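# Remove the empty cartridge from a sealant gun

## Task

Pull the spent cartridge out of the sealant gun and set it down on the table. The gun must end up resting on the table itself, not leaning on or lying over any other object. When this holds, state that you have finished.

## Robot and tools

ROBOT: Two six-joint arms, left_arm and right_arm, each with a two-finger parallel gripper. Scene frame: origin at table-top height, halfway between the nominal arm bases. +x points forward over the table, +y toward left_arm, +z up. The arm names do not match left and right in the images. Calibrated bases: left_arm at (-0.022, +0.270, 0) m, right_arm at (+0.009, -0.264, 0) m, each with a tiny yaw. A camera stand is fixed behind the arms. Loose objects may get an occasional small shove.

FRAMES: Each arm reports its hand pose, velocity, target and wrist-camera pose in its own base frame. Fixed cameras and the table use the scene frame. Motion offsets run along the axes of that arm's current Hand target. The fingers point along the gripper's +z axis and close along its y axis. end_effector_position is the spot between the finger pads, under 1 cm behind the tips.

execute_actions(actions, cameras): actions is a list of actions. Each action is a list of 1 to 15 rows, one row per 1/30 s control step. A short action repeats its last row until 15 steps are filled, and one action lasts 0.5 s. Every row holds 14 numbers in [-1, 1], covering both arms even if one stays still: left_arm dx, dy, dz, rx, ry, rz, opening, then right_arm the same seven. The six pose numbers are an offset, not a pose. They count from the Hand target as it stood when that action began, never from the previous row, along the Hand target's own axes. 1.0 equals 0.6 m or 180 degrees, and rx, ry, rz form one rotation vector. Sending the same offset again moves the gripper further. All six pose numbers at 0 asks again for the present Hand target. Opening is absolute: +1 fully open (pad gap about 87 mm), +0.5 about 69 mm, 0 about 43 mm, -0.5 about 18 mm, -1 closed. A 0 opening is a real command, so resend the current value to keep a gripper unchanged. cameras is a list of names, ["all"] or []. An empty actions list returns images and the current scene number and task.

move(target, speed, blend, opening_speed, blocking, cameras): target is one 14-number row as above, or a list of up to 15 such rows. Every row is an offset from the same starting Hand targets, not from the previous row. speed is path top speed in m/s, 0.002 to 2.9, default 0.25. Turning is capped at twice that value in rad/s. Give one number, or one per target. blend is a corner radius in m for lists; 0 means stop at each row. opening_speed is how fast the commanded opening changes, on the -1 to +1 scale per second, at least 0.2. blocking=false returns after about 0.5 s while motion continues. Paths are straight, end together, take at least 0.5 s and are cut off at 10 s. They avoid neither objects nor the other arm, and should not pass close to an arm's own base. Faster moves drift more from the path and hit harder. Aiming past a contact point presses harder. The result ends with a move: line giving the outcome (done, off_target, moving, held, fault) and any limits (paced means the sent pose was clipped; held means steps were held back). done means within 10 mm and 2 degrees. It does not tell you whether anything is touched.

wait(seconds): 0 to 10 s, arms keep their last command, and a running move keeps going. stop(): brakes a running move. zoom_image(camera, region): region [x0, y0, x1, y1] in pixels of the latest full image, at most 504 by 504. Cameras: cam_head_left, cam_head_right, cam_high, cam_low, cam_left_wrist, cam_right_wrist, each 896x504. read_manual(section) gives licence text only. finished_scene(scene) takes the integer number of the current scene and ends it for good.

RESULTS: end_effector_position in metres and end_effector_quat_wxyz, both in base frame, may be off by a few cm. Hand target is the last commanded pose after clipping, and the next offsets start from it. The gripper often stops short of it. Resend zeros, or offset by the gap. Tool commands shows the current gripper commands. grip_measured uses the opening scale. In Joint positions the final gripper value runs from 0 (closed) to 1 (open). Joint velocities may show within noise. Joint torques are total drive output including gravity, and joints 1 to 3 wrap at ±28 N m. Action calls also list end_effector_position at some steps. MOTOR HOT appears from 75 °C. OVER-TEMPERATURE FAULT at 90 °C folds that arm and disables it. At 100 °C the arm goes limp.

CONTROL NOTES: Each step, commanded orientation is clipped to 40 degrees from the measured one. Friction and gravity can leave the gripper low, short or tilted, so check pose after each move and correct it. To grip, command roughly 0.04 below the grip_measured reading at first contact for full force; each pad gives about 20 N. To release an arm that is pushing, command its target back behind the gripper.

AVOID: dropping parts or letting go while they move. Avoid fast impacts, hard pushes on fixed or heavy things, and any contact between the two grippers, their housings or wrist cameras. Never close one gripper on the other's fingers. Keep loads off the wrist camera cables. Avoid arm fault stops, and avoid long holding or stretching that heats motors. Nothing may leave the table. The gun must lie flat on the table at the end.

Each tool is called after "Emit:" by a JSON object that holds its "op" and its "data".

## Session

Emit:
{"op": "execute_actions", "data": {"actions": []}}

Scene clock: 0.00 s.
left_arm: end_effector_position=(+0.3709, +0.0028, +0.0424) grip_measured=+0.979 end_effector_quat_wxyz=(+0.542, -0.007, +0.838, +0.058) | right_arm: end_effector_position=(+0.3636, -0.0273, +0.0248) grip_measured=+1.000 end_effector_quat_wxyz=(+0.529, +0.082, +0.840, -0.087)
Joint positions: left_arm=[-0.077 1.502 0.379 0.699 -0.175 0.019 0.989] | right_arm=[0.051 1.566 0.358 0.749 0.282 0.071 1]
Joint velocities: within noise
Joint torques (N m): no reading
Heat: left arm: 33 °C; right arm: 33 °C.
Hand target: left_arm +0.3765, +0.0025, +0.0517; +0.555, -0.009, +0.830, +0.057 | right_arm +0.3647, -0.0272, +0.0263; +0.530, +0.082, +0.840, -0.087
Tool commands: left_gripper/opening=+1.0 right_gripper/opening=+1.0

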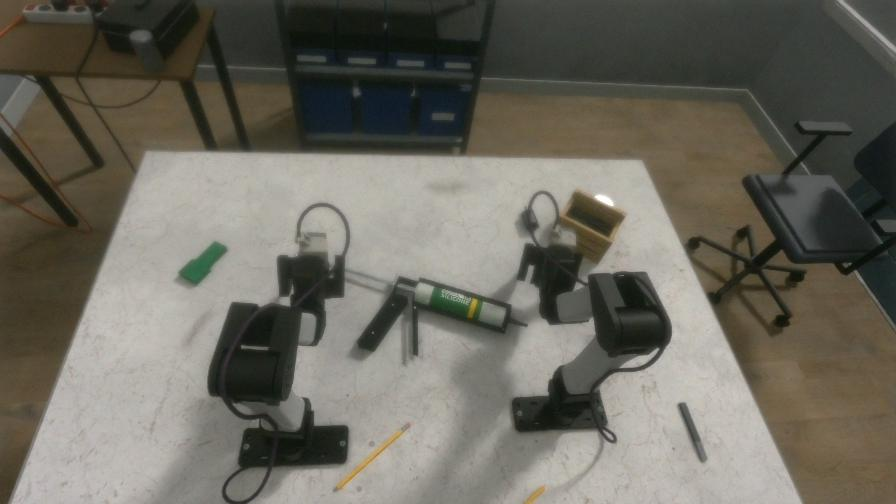

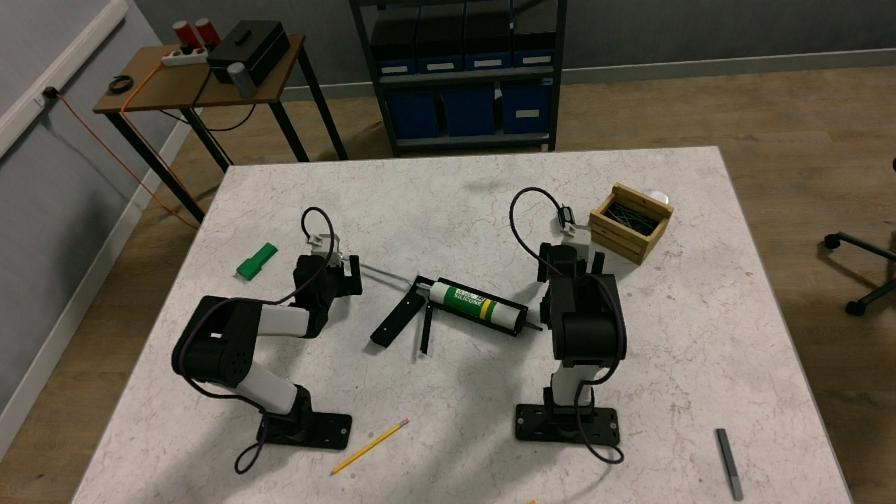

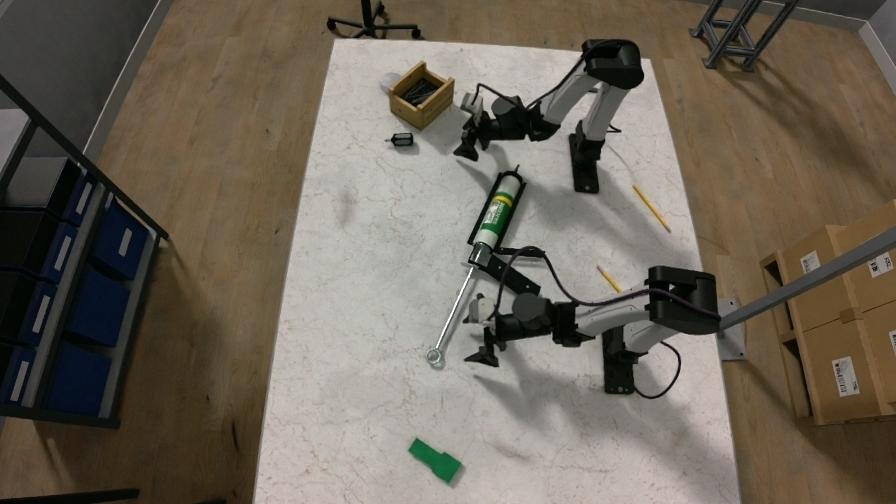

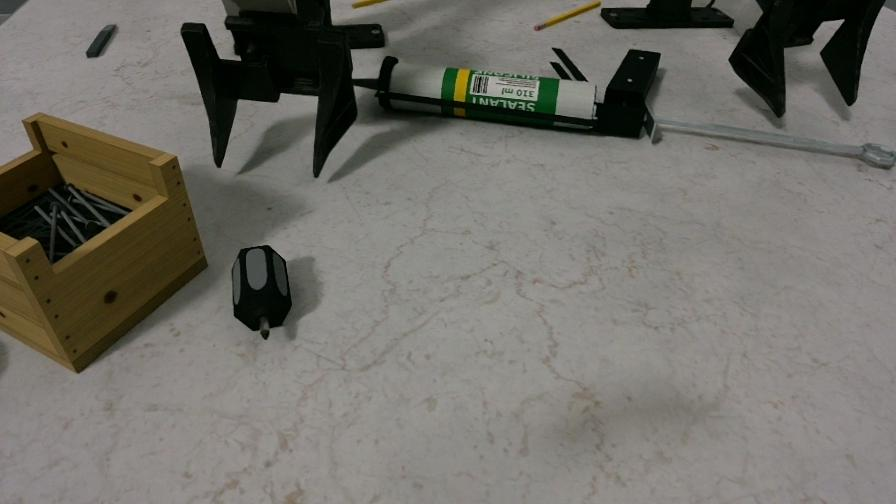

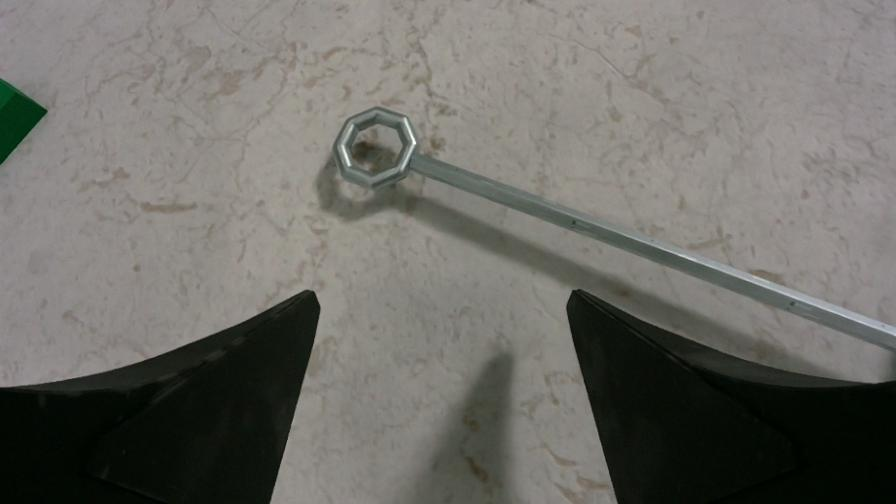

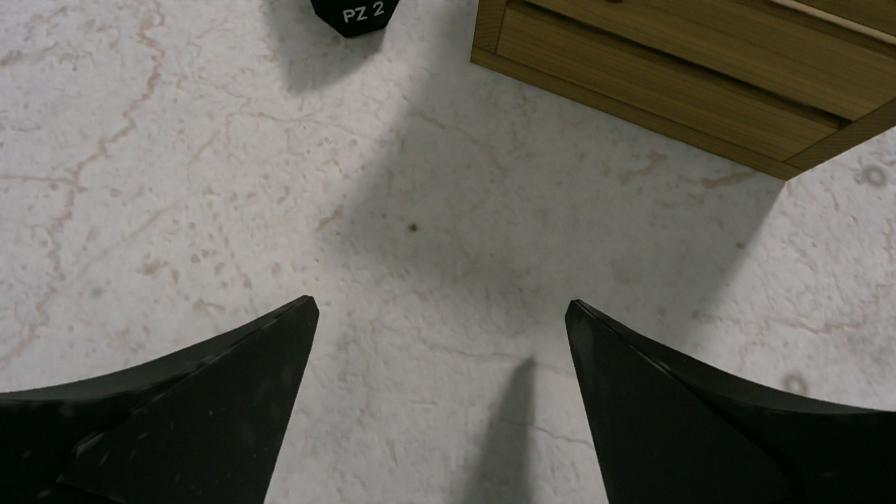

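Emit:
{"op": "move", "data": {"target": [[-0.184,0.017,-0.076,0,0,0,1,-0.226,-0.0148,-0.106,0,0,0,1],[-0.184,0.017,-0.076,0,0,0,1,-0.089,0.208,-0.328,-0.275,0.277,-0.403,0.9]], "blend": [0.04,0], "speed": 0.3, "cameras": ["cam_right_wrist","cam_high","cam_head_right"]}}

Scene clock: 25.63 s.
left_arm: end_effector_position=(+0.3678, +0.0031, +0.1510) grip_measured=+0.979 end_effector_quat_wxyz=(+0.533, -0.006, +0.844, +0.058) | right_arm: end_effector_position=(+0.2419, +0.1324, +0.1472) grip_measured=+0.900 end_effector_quat_wxyz=(-0.003, -0.576, +0.817, -0.007)
Joint positions: left_arm=[-0.077 1.172 0.684 0.041 -0.175 0.019 0.989] | right_arm=[0.599 1.717 1.562 -1.422 0.014 -0.63 0.95]
Joint torques (N m): left_arm=[0.02 -3.79 8.77 2.14 -0.03 0.05] | right_arm=[0.68 -6.05 8.57 0.25 -0.19 -0.03]
Heat: left arm: 36 °C; right arm: 35 °C.
Hand target: left_arm +0.3762, +0.0025, +0.1716; +0.555, -0.009, +0.830, +0.057 | right_arm +0.2439, +0.1374, +0.1506; +0.000, -0.580, +0.814, +0.000
Off the commanded pose: left_arm 0.022 m, 3 deg | right_arm 0.006 m, 1 deg.
move: off_target (left_arm)
Images, in order (width x height): cam_head_right 896x504, cam_high 896x504, cam_right_wrist 896x504.

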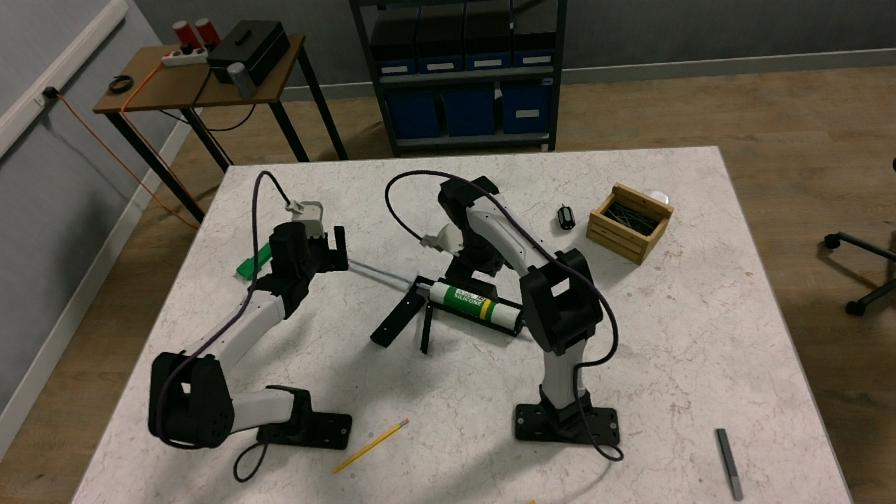

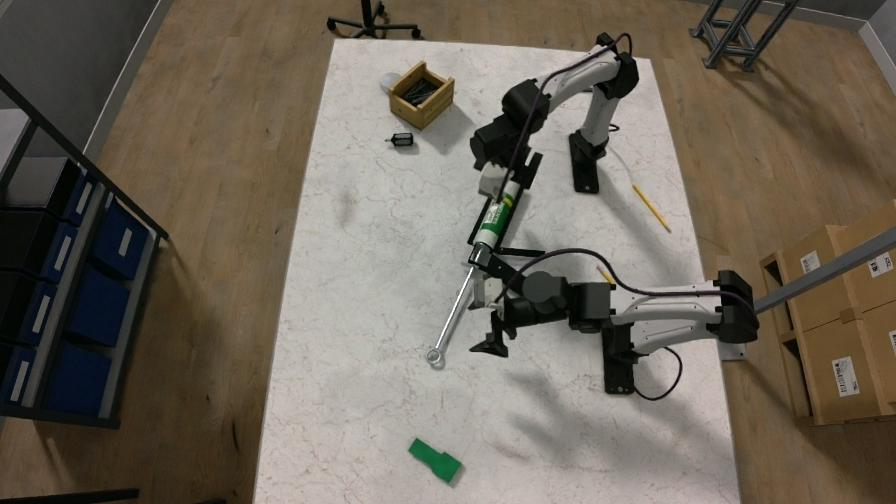

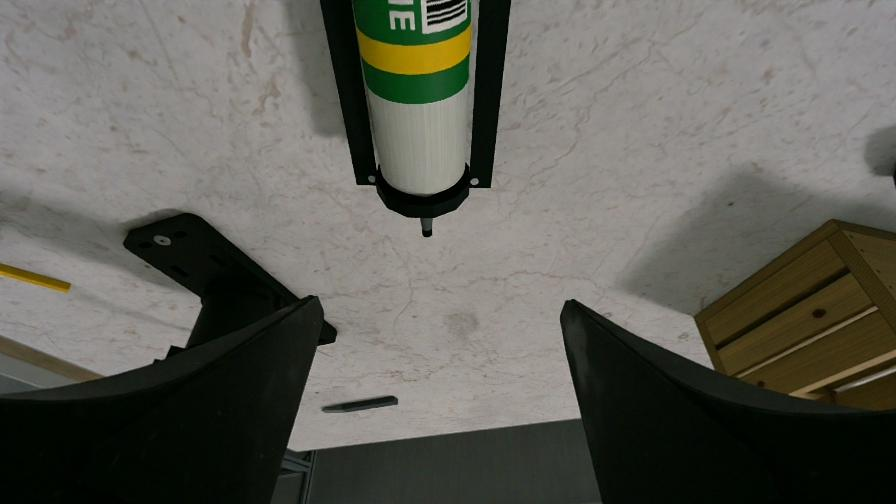

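Emit:
{"op": "move", "data": {"target": [[0,0,0,0,0,0,1,-0.058,0.019,0.1,0,0,0,0.9],[0,0,0,0,0,0,1,-0.058,0.019,0.2,0,0,0,0.9]], "blend": [0.01,0], "speed": [0.2,0.1], "cameras": ["cam_right_wrist","cam_low"]}}

Scene clock: 33.40 s.
left_arm: end_effector_position=(+0.3678, +0.0031, +0.1510) grip_measured=+0.979 end_effector_quat_wxyz=(+0.533, -0.006, +0.844, +0.058) | right_arm: end_effector_position=(+0.2484, +0.1736, +0.0368) grip_measured=+0.900 end_effector_quat_wxyz=(+0.007, -0.582, +0.813, -0.005)
Joint positions: left_arm=[-0.077 1.172 0.684 0.041 -0.175 0.019 0.989] | right_arm=[0.689 1.859 1.296 -0.994 0.011 -0.554 0.95]
Joint torques (N m): left_arm=[-0.02 -3.81 8.83 2.12 -0.02 0.02] | right_arm=[0.64 -7.24 5.2 0.51 -0.15 0.12]
Heat: left arm: 36 °C; right arm: 35 °C.
Hand target: left_arm +0.3762, +0.0025, +0.1716; +0.555, -0.009, +0.830, +0.057 | right_arm +0.2444, +0.1739, +0.0306; +0.000, -0.580, +0.814, +0.000
Off the commanded pose: left_arm 0.022 m, 3 deg | right_arm 0.007 m, 1 deg.
move: off_target (left_arm)
Images, in order (width x height): cam_low 896x504, cam_right_wrist 896x504.

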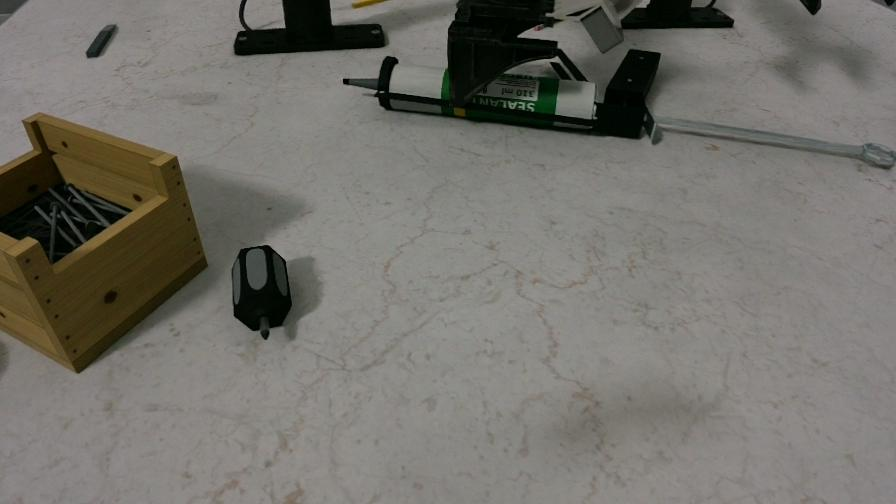

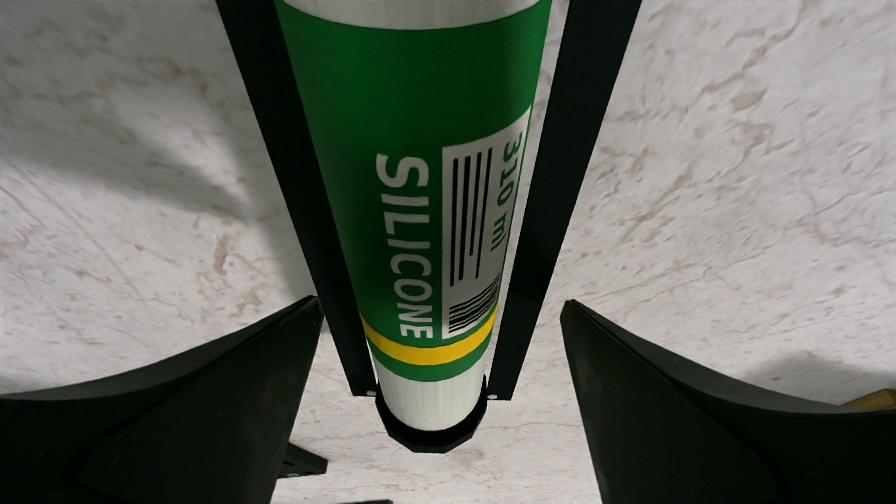

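Emit:
{"op": "move", "data": {"target": [[0,0,0,0,0,0,1,-0.075,0.01,-0.01,0,0,0,0.9],[0,0,0,0,0,0,1,-0.075,0.01,0.004,0,0,0,0.0]], "blend": [0.003,0], "speed": 0.1, "opening_speed": 0.8, "cameras": ["cam_right_wrist","cam_low"]}}

Scene clock: 38.50 s.
left_arm: end_effector_position=(+0.3678, +0.0031, +0.1510) grip_measured=+0.979 end_effector_quat_wxyz=(+0.533, -0.006, +0.844, +0.058) | right_arm: end_effector_position=(+0.2544, +0.2142, +0.0322) grip_measured=+0.076 end_effector_quat_wxyz=(+0.006, -0.583, +0.812, -0.007)
Joint positions: left_arm=[-0.077 1.172 0.684 0.041 -0.175 0.019 0.989] | right_arm=[0.766 1.98 1.443 -1.023 0.015 -0.48 0.538]
Joint torques (N m): left_arm=[-0.08 -3.81 8.83 2.13 -0.02 0.03] | right_arm=[0.65 -7.21 7.42 0.35 -0.19 0.14]
Heat: left arm: 37 °C; right arm: 36 °C.
Hand target: left_arm +0.3762, +0.0025, +0.1716; +0.555, -0.009, +0.830, +0.057 | right_arm +0.2534, +0.2185, +0.0281; +0.000, -0.580, +0.814, +0.000
Off the commanded pose: left_arm 0.022 m, 3 deg | right_arm 0.006 m, 1 deg.
move: off_target (left_arm)
Images, in order (width x height): cam_low 896x504, cam_right_wrist 896x504.

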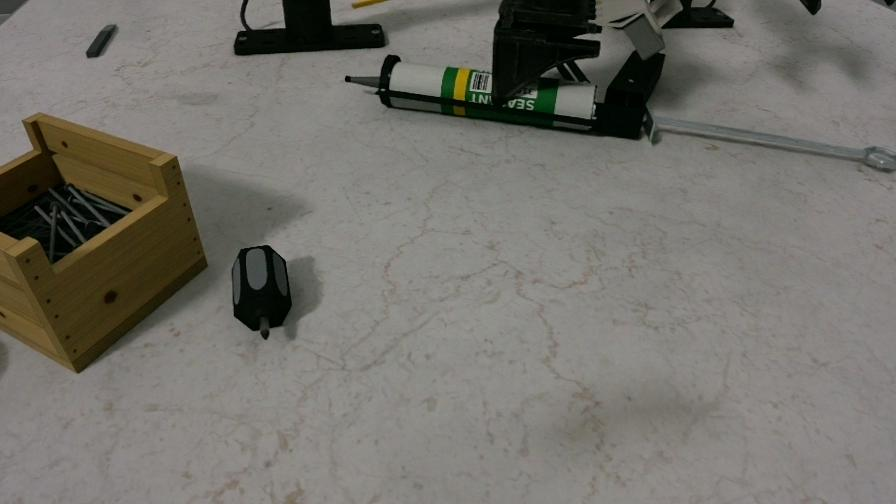

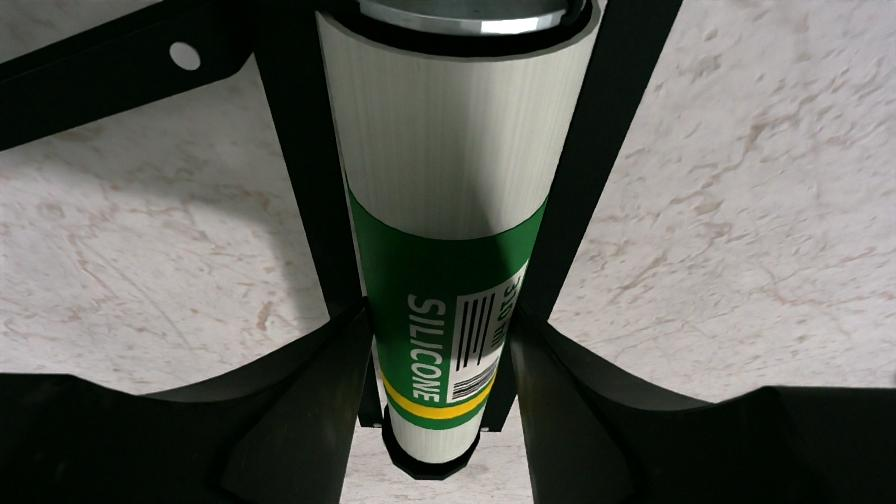

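Emit:
{"op": "move", "data": {"target": [0,0,0,0,0,0,1,0,0,-0.085,0,0,0,0], "speed": 0.1, "cameras": ["cam_right_wrist","cam_low"]}}

Scene clock: 41.13 s.
left_arm: end_effector_position=(+0.3678, +0.0031, +0.1510) grip_measured=+0.979 end_effector_quat_wxyz=(+0.533, -0.006, +0.844, +0.058) | right_arm: end_effector_position=(+0.2535, +0.2159, +0.0634) grip_measured=+0.076 end_effector_quat_wxyz=(-0.008, -0.580, +0.815, -0.004)
Joint positions: left_arm=[-0.077 1.172 0.684 0.041 -0.175 0.019 0.989] | right_arm=[0.766 1.98 1.567 -1.173 0.007 -0.472 0.538]
Joint torques (N m): left_arm=[0.01 -3.86 8.91 2.11 -0.02 0] | right_arm=[0.66 -10.91 9.14 -0.01 -0.11 0.05]
Heat: left arm: 37 °C; right arm: 37 °C.
Hand target: left_arm +0.3762, +0.0025, +0.1716; +0.555, -0.009, +0.830, +0.057 | right_arm +0.2534, +0.2185, +0.0791; +0.000, -0.580, +0.814, +0.000
Off the commanded pose: left_arm 0.022 m, 3 deg | right_arm 0.016 m, 1 deg.
move: off_target (left_arm, right_arm)
Images, in order (width x height): cam_low 896x504, cam_right_wrist 896x504.

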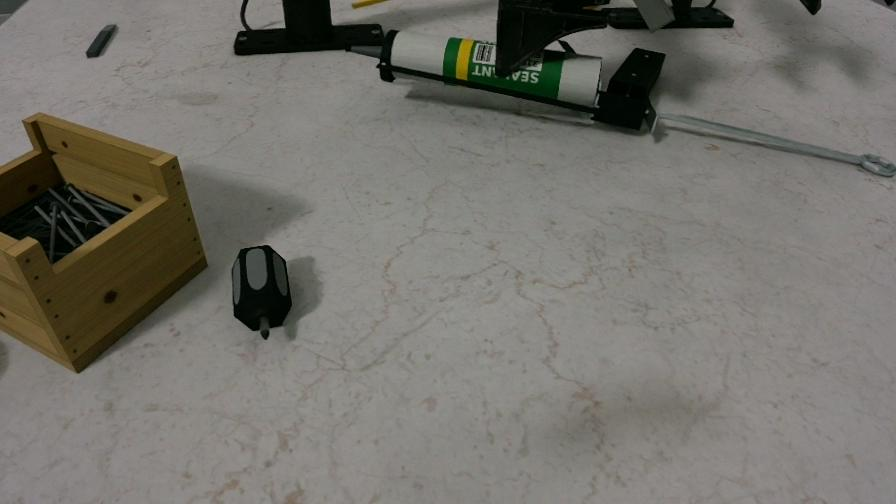

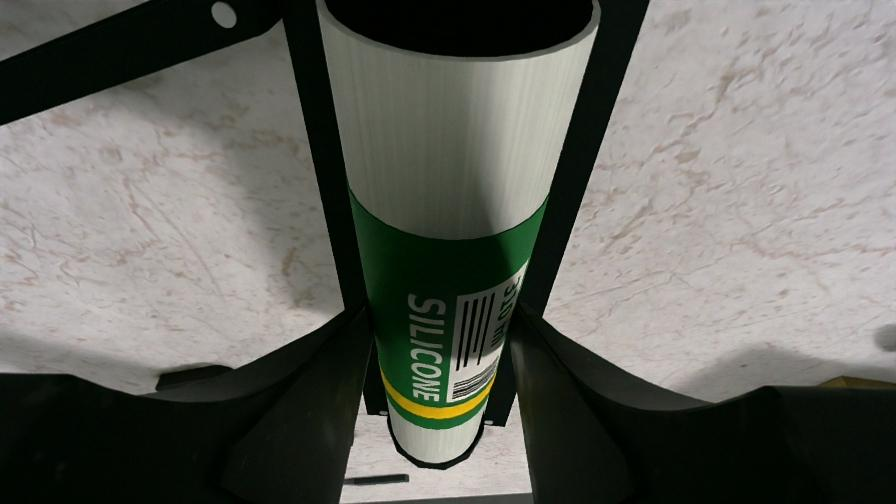

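Emit:
{"op": "move", "data": {"target": [[0,0,0,0,0,0,1,-0.03,0,-0.05,0,-0.09,0,0],[0,0,0,0,0,0,1,-0.2,0,-0.13,0,-0.09,0,0]], "blend": [0.01,0], "speed": 0.1, "cameras": ["cam_right_wrist","cam_low","cam_high"]}}

Scene clock: 48.63 s.
left_arm: end_effector_position=(+0.3678, +0.0031, +0.1510) grip_measured=+0.979 end_effector_quat_wxyz=(+0.533, -0.006, +0.844, +0.058) | right_arm: end_effector_position=(+0.2918, +0.3294, +0.1552) grip_measured=+0.072 end_effector_quat_wxyz=(+0.114, -0.577, +0.805, +0.083)
Joint positions: left_arm=[-0.077 1.172 0.684 0.041 -0.175 0.019 0.989] | right_arm=[0.837 2.19 2.267 -1.387 -0.113 -0.392 0.536]
Joint torques (N m): left_arm=[-0.01 -3.9 8.76 2.11 -0.02 -0.02] | right_arm=[0.8 -9.74 8.91 0.69 -0.05 0.12]
Heat: left arm: 38 °C; right arm: 39 °C.
Hand target: left_arm +0.3762, +0.0025, +0.1716; +0.555, -0.009, +0.830, +0.057 | right_arm +0.2926, +0.3319, +0.1571; +0.115, -0.574, +0.806, +0.082
Off the commanded pose: left_arm 0.022 m, 3 deg | right_arm 0.003 m, 0 deg.
move: off_target (left_arm)
Images, in order (width x height): cam_high 896x504, cam_low 896x504, cam_right_wrist 896x504.

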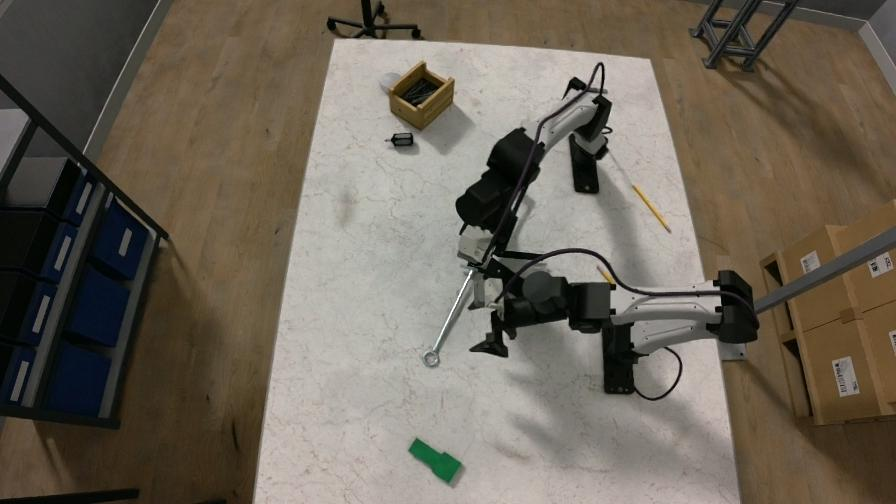

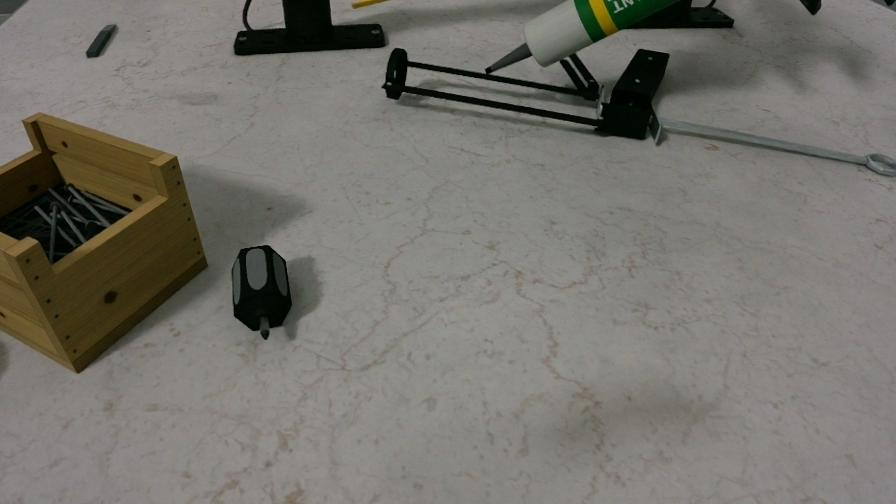

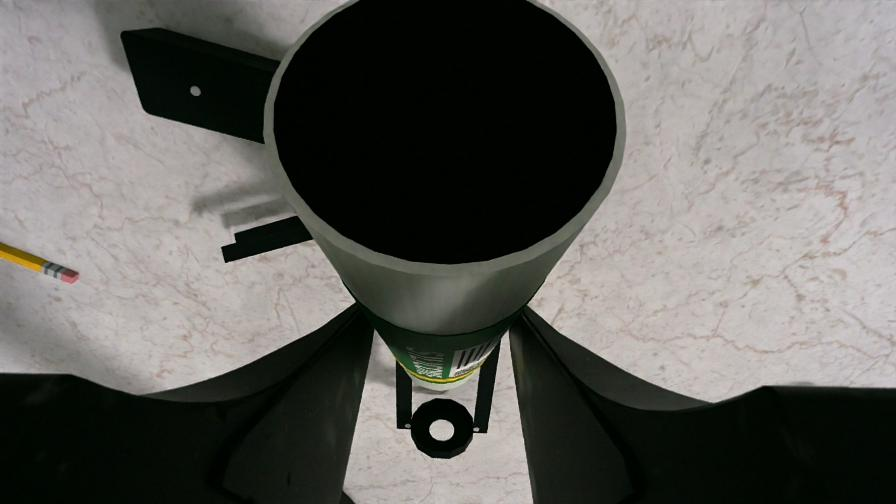

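Emit:
{"op": "move", "data": {"target": [[0,0,0,0,0,0,1,-0.008,-0.095,-0.102,0,0,0,0],[0,0,0,0,0,0,1,0.0995,-0.324,0.036,0,0.14,0,0]], "blend": [0.03,0], "speed": 0.2, "cameras": ["cam_right_wrist","cam_low","cam_high"]}}

Scene clock: 58.27 s.
left_arm: end_effector_position=(+0.3678, +0.0031, +0.1509) grip_measured=+0.979 end_effector_quat_wxyz=(+0.533, -0.006, +0.844, +0.058) | right_arm: end_effector_position=(+0.4533, +0.2184, +0.1149) grip_measured=+0.072 end_effector_quat_wxyz=(+0.111, -0.597, +0.792, -0.064)
Joint positions: left_arm=[-0.077 1.172 0.684 0.041 -0.175 0.019 0.989] | right_arm=[0.542 2.61 2.837 -1.561 0.104 -0.761 0.536]
Joint torques (N m): left_arm=[-0.02 -4.01 8.95 2.13 -0.02 0] | right_arm=[0.85 -12.33 8.38 0.82 0.24 -0.02]
Heat: left arm: 38 °C; right arm: 43 °C.
Hand target: left_arm +0.3762, +0.0025, +0.1715; +0.555, -0.009, +0.830, +0.057 | right_arm +0.4596, +0.2200, +0.1196; -0.064, -0.578, +0.812, -0.045
Off the commanded pose: left_arm 0.022 m, 3 deg | right_arm 0.008 m, 20 deg.
elbow stopped short (right arm): the move would have taken joint 3 (elbow) straighter than the controller allows.
move: off_target (left_arm, right_arm)
Images, in order (width x height): cam_high 896x504, cam_low 896x504, cam_right_wrist 896x504.

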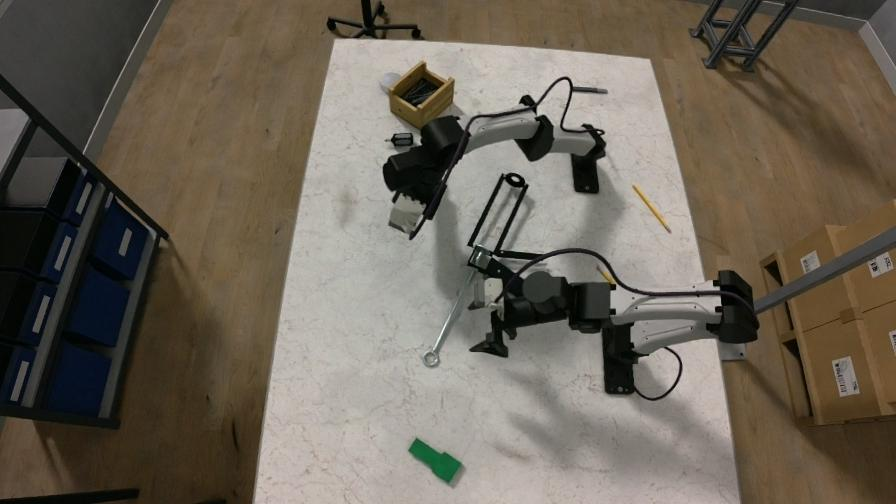

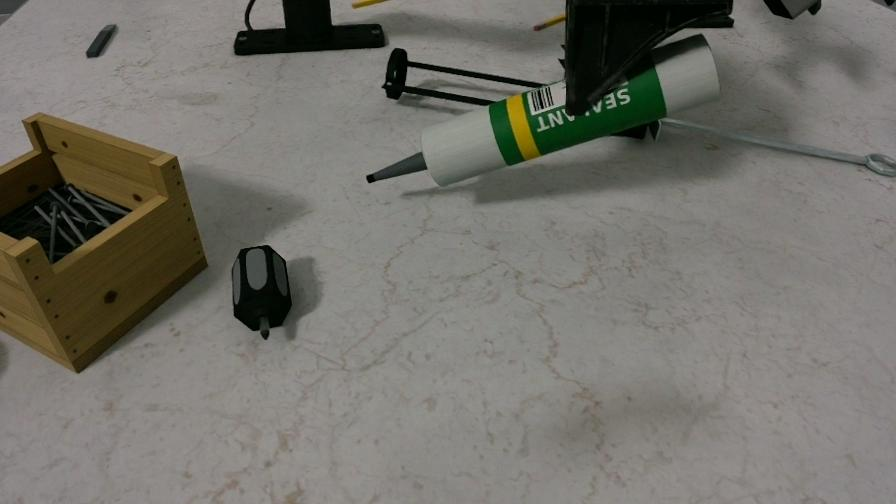

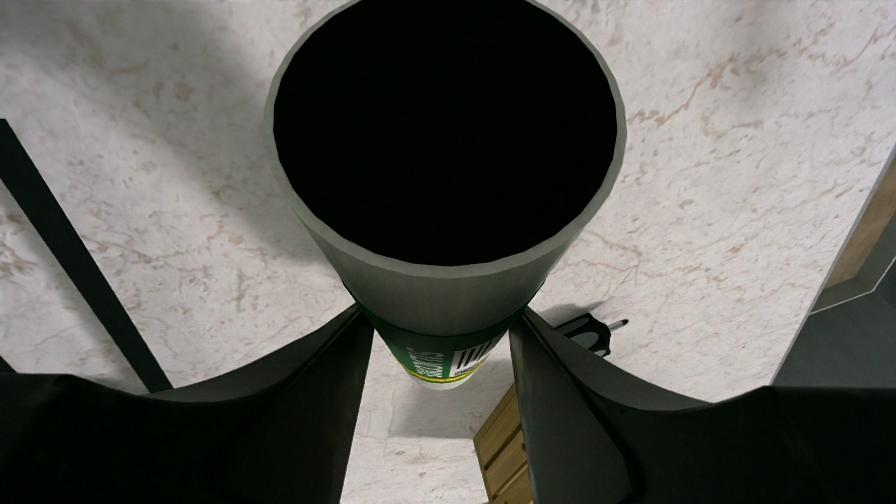

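Emit:
{"op": "move", "data": {"target": [[0,0,0,0,0,0,1,0.01,0.063,0.078,0,-0.05,0,0],[0,0,0,0,0,0,1,0.0035,0.063,0.119,0,-0.05,0,0]], "blend": [0.01,0], "speed": [0.12,0.05], "cameras": ["cam_low","cam_high"]}}

Scene clock: 64.00 s.
left_arm: end_effector_position=(+0.3678, +0.0031, +0.1509) grip_measured=+0.979 end_effector_quat_wxyz=(+0.533, -0.006, +0.844, +0.058) | right_arm: end_effector_position=(+0.4228, +0.2202, +0.0564) grip_measured=+0.071 end_effector_quat_wxyz=(+0.023, -0.586, +0.810, -0.009)
Joint positions: left_arm=[-0.077 1.172 0.684 0.041 -0.175 0.019 0.989] | right_arm=[0.542 2.655 2.695 -1.564 0.014 -0.71 0.536]
Joint torques (N m): left_arm=[-0.12 -3.89 8.83 2.12 -0.03 0.01] | right_arm=[0.2 -12.16 6.32 0.36 -0.18 0.14]
Heat: left arm: 39 °C; right arm: 46 °C.
Hand target: left_arm +0.3762, +0.0025, +0.1715; +0.555, -0.009, +0.830, +0.057 | right_arm +0.4196, +0.2198, +0.0495; +0.000, -0.580, +0.814, +0.000
Off the commanded pose: left_arm 0.022 m, 3 deg | right_arm 0.008 m, 3 deg.
joint sent to its limit (right arm) — joint 4 (wrist pitch), lower limit. The joint targets still meet the commanded pose.
move: off_target (left_arm, right_arm)
Images, in order (width x height): cam_high 896x504, cam_low 896x504.

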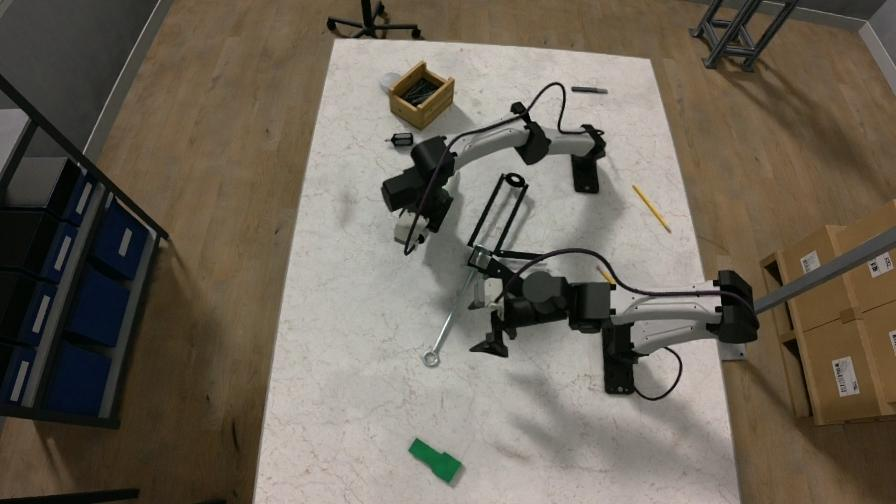

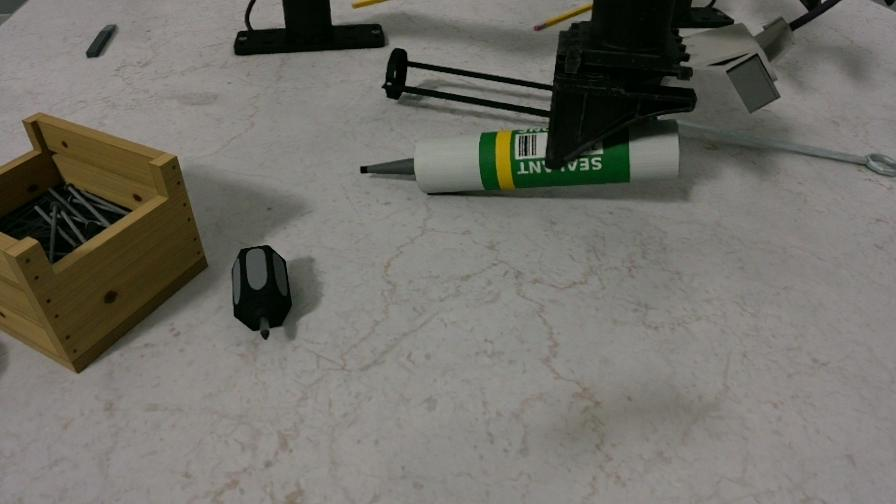

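Emit:
{"op": "move", "data": {"target": [[0,0,0,0,0,0,1,0,0,0.036,0,0,0,0],[0,0,0,0,0,0,1,0,0,0.0385,0,0,0,0]], "speed": 0.05, "cameras": ["cam_low","cam_head_right"]}}

Scene clock: 67.70 s.
left_arm: end_effector_position=(+0.3678, +0.0031, +0.1509) grip_measured=+0.979 end_effector_quat_wxyz=(+0.533, -0.006, +0.844, +0.058) | right_arm: end_effector_position=(+0.4214, +0.2195, +0.0371) grip_measured=+0.069 end_effector_quat_wxyz=(+0.008, -0.584, +0.812, -0.008)
Joint positions: left_arm=[-0.077 1.172 0.684 0.041 -0.175 0.019 0.989] | right_arm=[0.542 2.672 2.646 -1.529 0.014 -0.706 0.535]
Joint torques (N m): left_arm=[-0.08 -3.93 8.91 2.11 -0.02 0.01] | right_arm=[0.14 -12.38 4.93 0.51 -0.19 0.11]
Heat: left arm: 39 °C; right arm: 48 °C.
Hand target: left_arm +0.3762, +0.0025, +0.1715; +0.555, -0.009, +0.830, +0.057 | right_arm +0.4196, +0.2198, +0.0265; +0.000, -0.580, +0.814, +0.000
Off the commanded pose: left_arm 0.022 m, 3 deg | right_arm 0.011 m, 1 deg.
move: off_target (left_arm, right_arm)
Images, in order (width x height): cam_head_right 896x504, cam_low 896x504.

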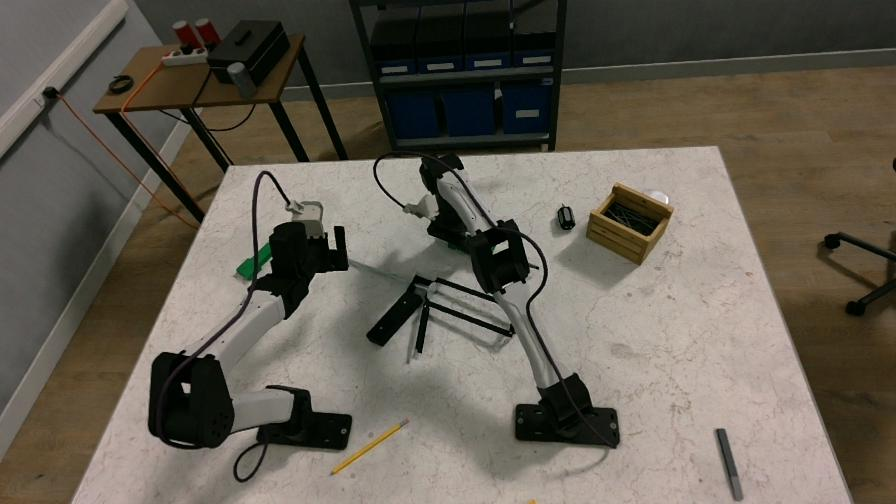

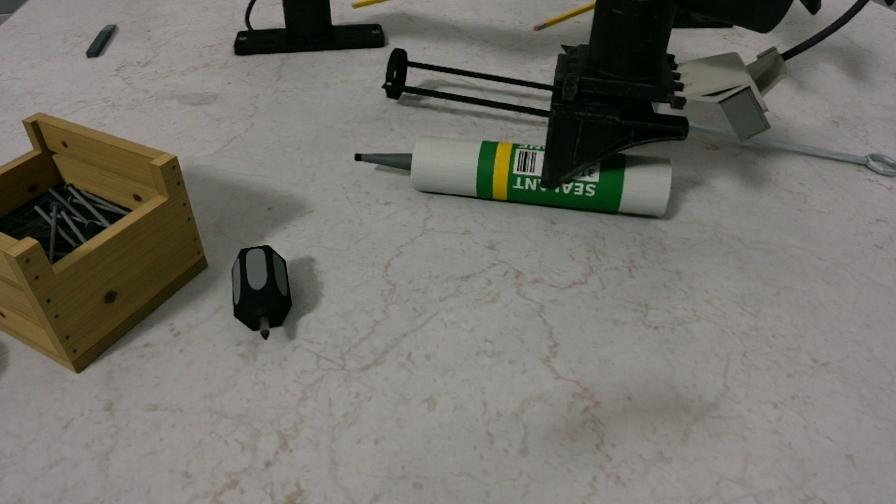

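Emit:
{"op": "move", "data": {"target": [[0,0,0,0,0,0,1,0,0,0.007,0,0,0,0],[0,0,0,0,0,0,1,0,0,0.007,0,0,0,0.9],[0,0,0,0,0,0,1,0,0,-0.2,0,0,0,0.9]], "speed": [0.05,0.05,0.15], "opening_speed": 0.4, "cameras": ["cam_low","cam_high"]}}

Emit:
{"op": "wait", "data": {"seconds": 2, "cameras": ["cam_low"]}}

Scene clock: 74.57 s.
left_arm: end_effector_position=(+0.3678, +0.0031, +0.1509) grip_measured=+0.979 end_effector_quat_wxyz=(+0.533, -0.006, +0.844, +0.058) | right_arm: end_effector_position=(+0.4220, +0.2198, +0.1365) grip_measured=+0.900 end_effector_quat_wxyz=(+0.104, -0.581, +0.807, -0.016)
Joint positions: left_arm=[-0.077 1.172 0.684 0.041 -0.175 0.019 0.989] | right_arm=[0.542 2.465 2.668 -1.563 0.014 -0.708 0.95]
Joint torques (N m): left_arm=[0.01 -3.84 8.79 2.1 -0.04 0.02] | right_arm=[0.7 -13.93 6.49 0.63 -0.06 0]
Heat: left arm: 39 °C; right arm: 51 °C.
Hand target: left_arm +0.3762, +0.0025, +0.1715; +0.555, -0.009, +0.830, +0.057 | right_arm +0.4196, +0.2198, +0.1464; +0.000, -0.580, +0.814, +0.000
Off the commanded pose: left_arm 0.022 m, 3 deg | right_arm 0.010 m, 12 deg.
joint sent to its limit (right arm) — joint 4 (wrist pitch), lower limit. The joint targets are off in orientation, not in position.
move: off_target (left_arm, right_arm); target 2's new opening was sent with right_arm's hand 0.011 m and 1 deg from that target
Images, in order (width x height): cam_high 896x504, cam_low 896x504.

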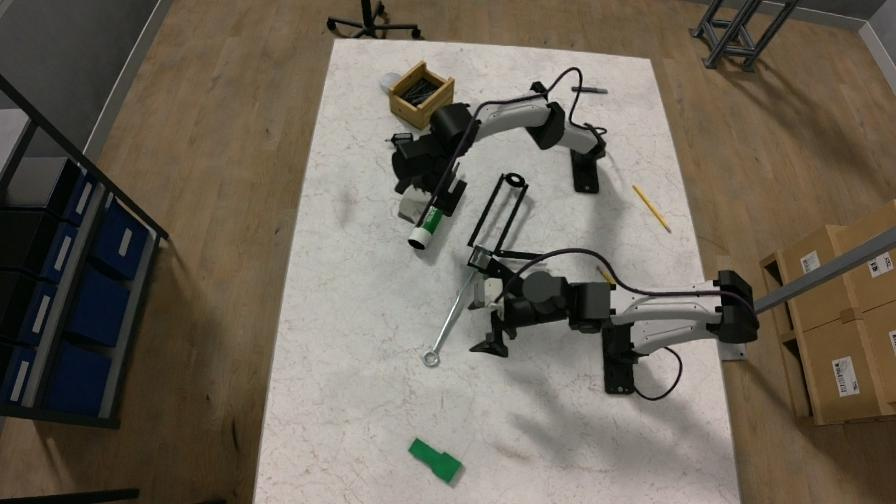

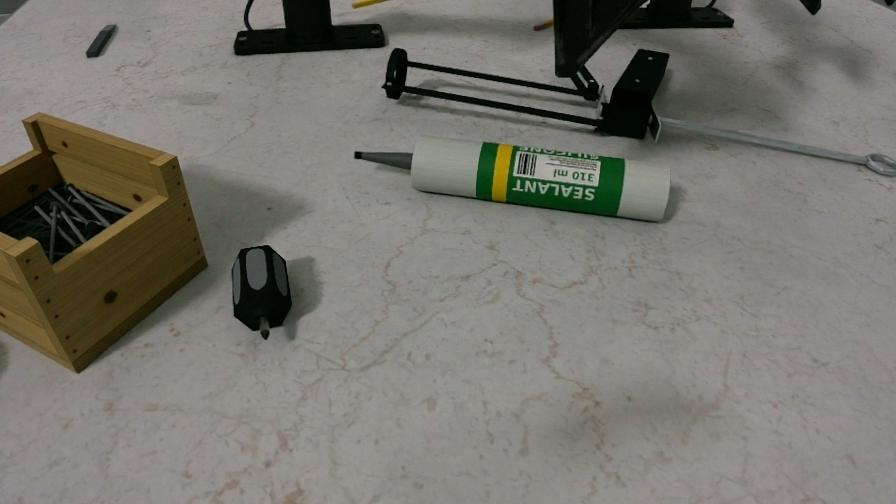

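Scene clock: 76.57 s.
left_arm: end_effector_position=(+0.3678, +0.0031, +0.1509) grip_measured=+0.979 end_effector_quat_wxyz=(+0.533, -0.006, +0.844, +0.058) | right_arm: end_effector_position=(+0.4220, +0.2198, +0.1365) grip_measured=+0.900 end_effector_quat_wxyz=(+0.104, -0.581, +0.807, -0.016)
Joint positions: left_arm=[-0.077 1.172 0.684 0.041 -0.175 0.019 0.989] | right_arm=[0.542 2.465 2.668 -1.563 0.014 -0.708 0.95]
Joint torques (N m): left_arm=[-0.09 -3.9 8.81 2.11 -0.04 0.01] | right_arm=[0.72 -14.06 6.41 0.63 -0.06 -0.01]
Heat: left arm: 40 °C; right arm: 53 °C.
Hand target: left_arm +0.3762, +0.0025, +0.1715; +0.555, -0.009, +0.830, +0.057 | right_arm +0.4196, +0.2198, +0.1464; +0.000, -0.580, +0.814, +0.000
Tool commands: left_gripper/opening=+1.0 right_gripper/opening=+0.9
Off the commanded pose: left_arm 0.022 m, 3 deg | right_arm 0.010 m, 12 deg.
wait: 2.00 s; at rest by 0.17 s
Images, in order (width x height): cam_low 896x504.

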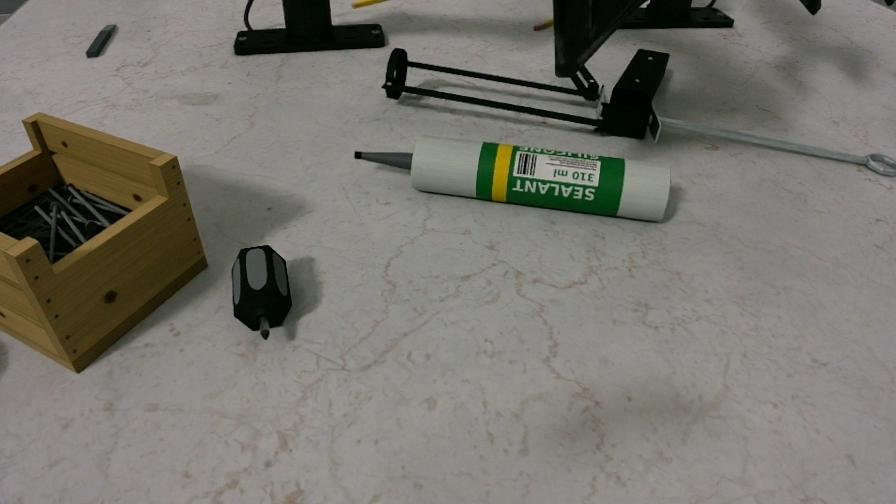

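Still, clear.

Emit:
{"op": "finished_scene", "data": {"scene": 2}}

The scene is finished: the task was done.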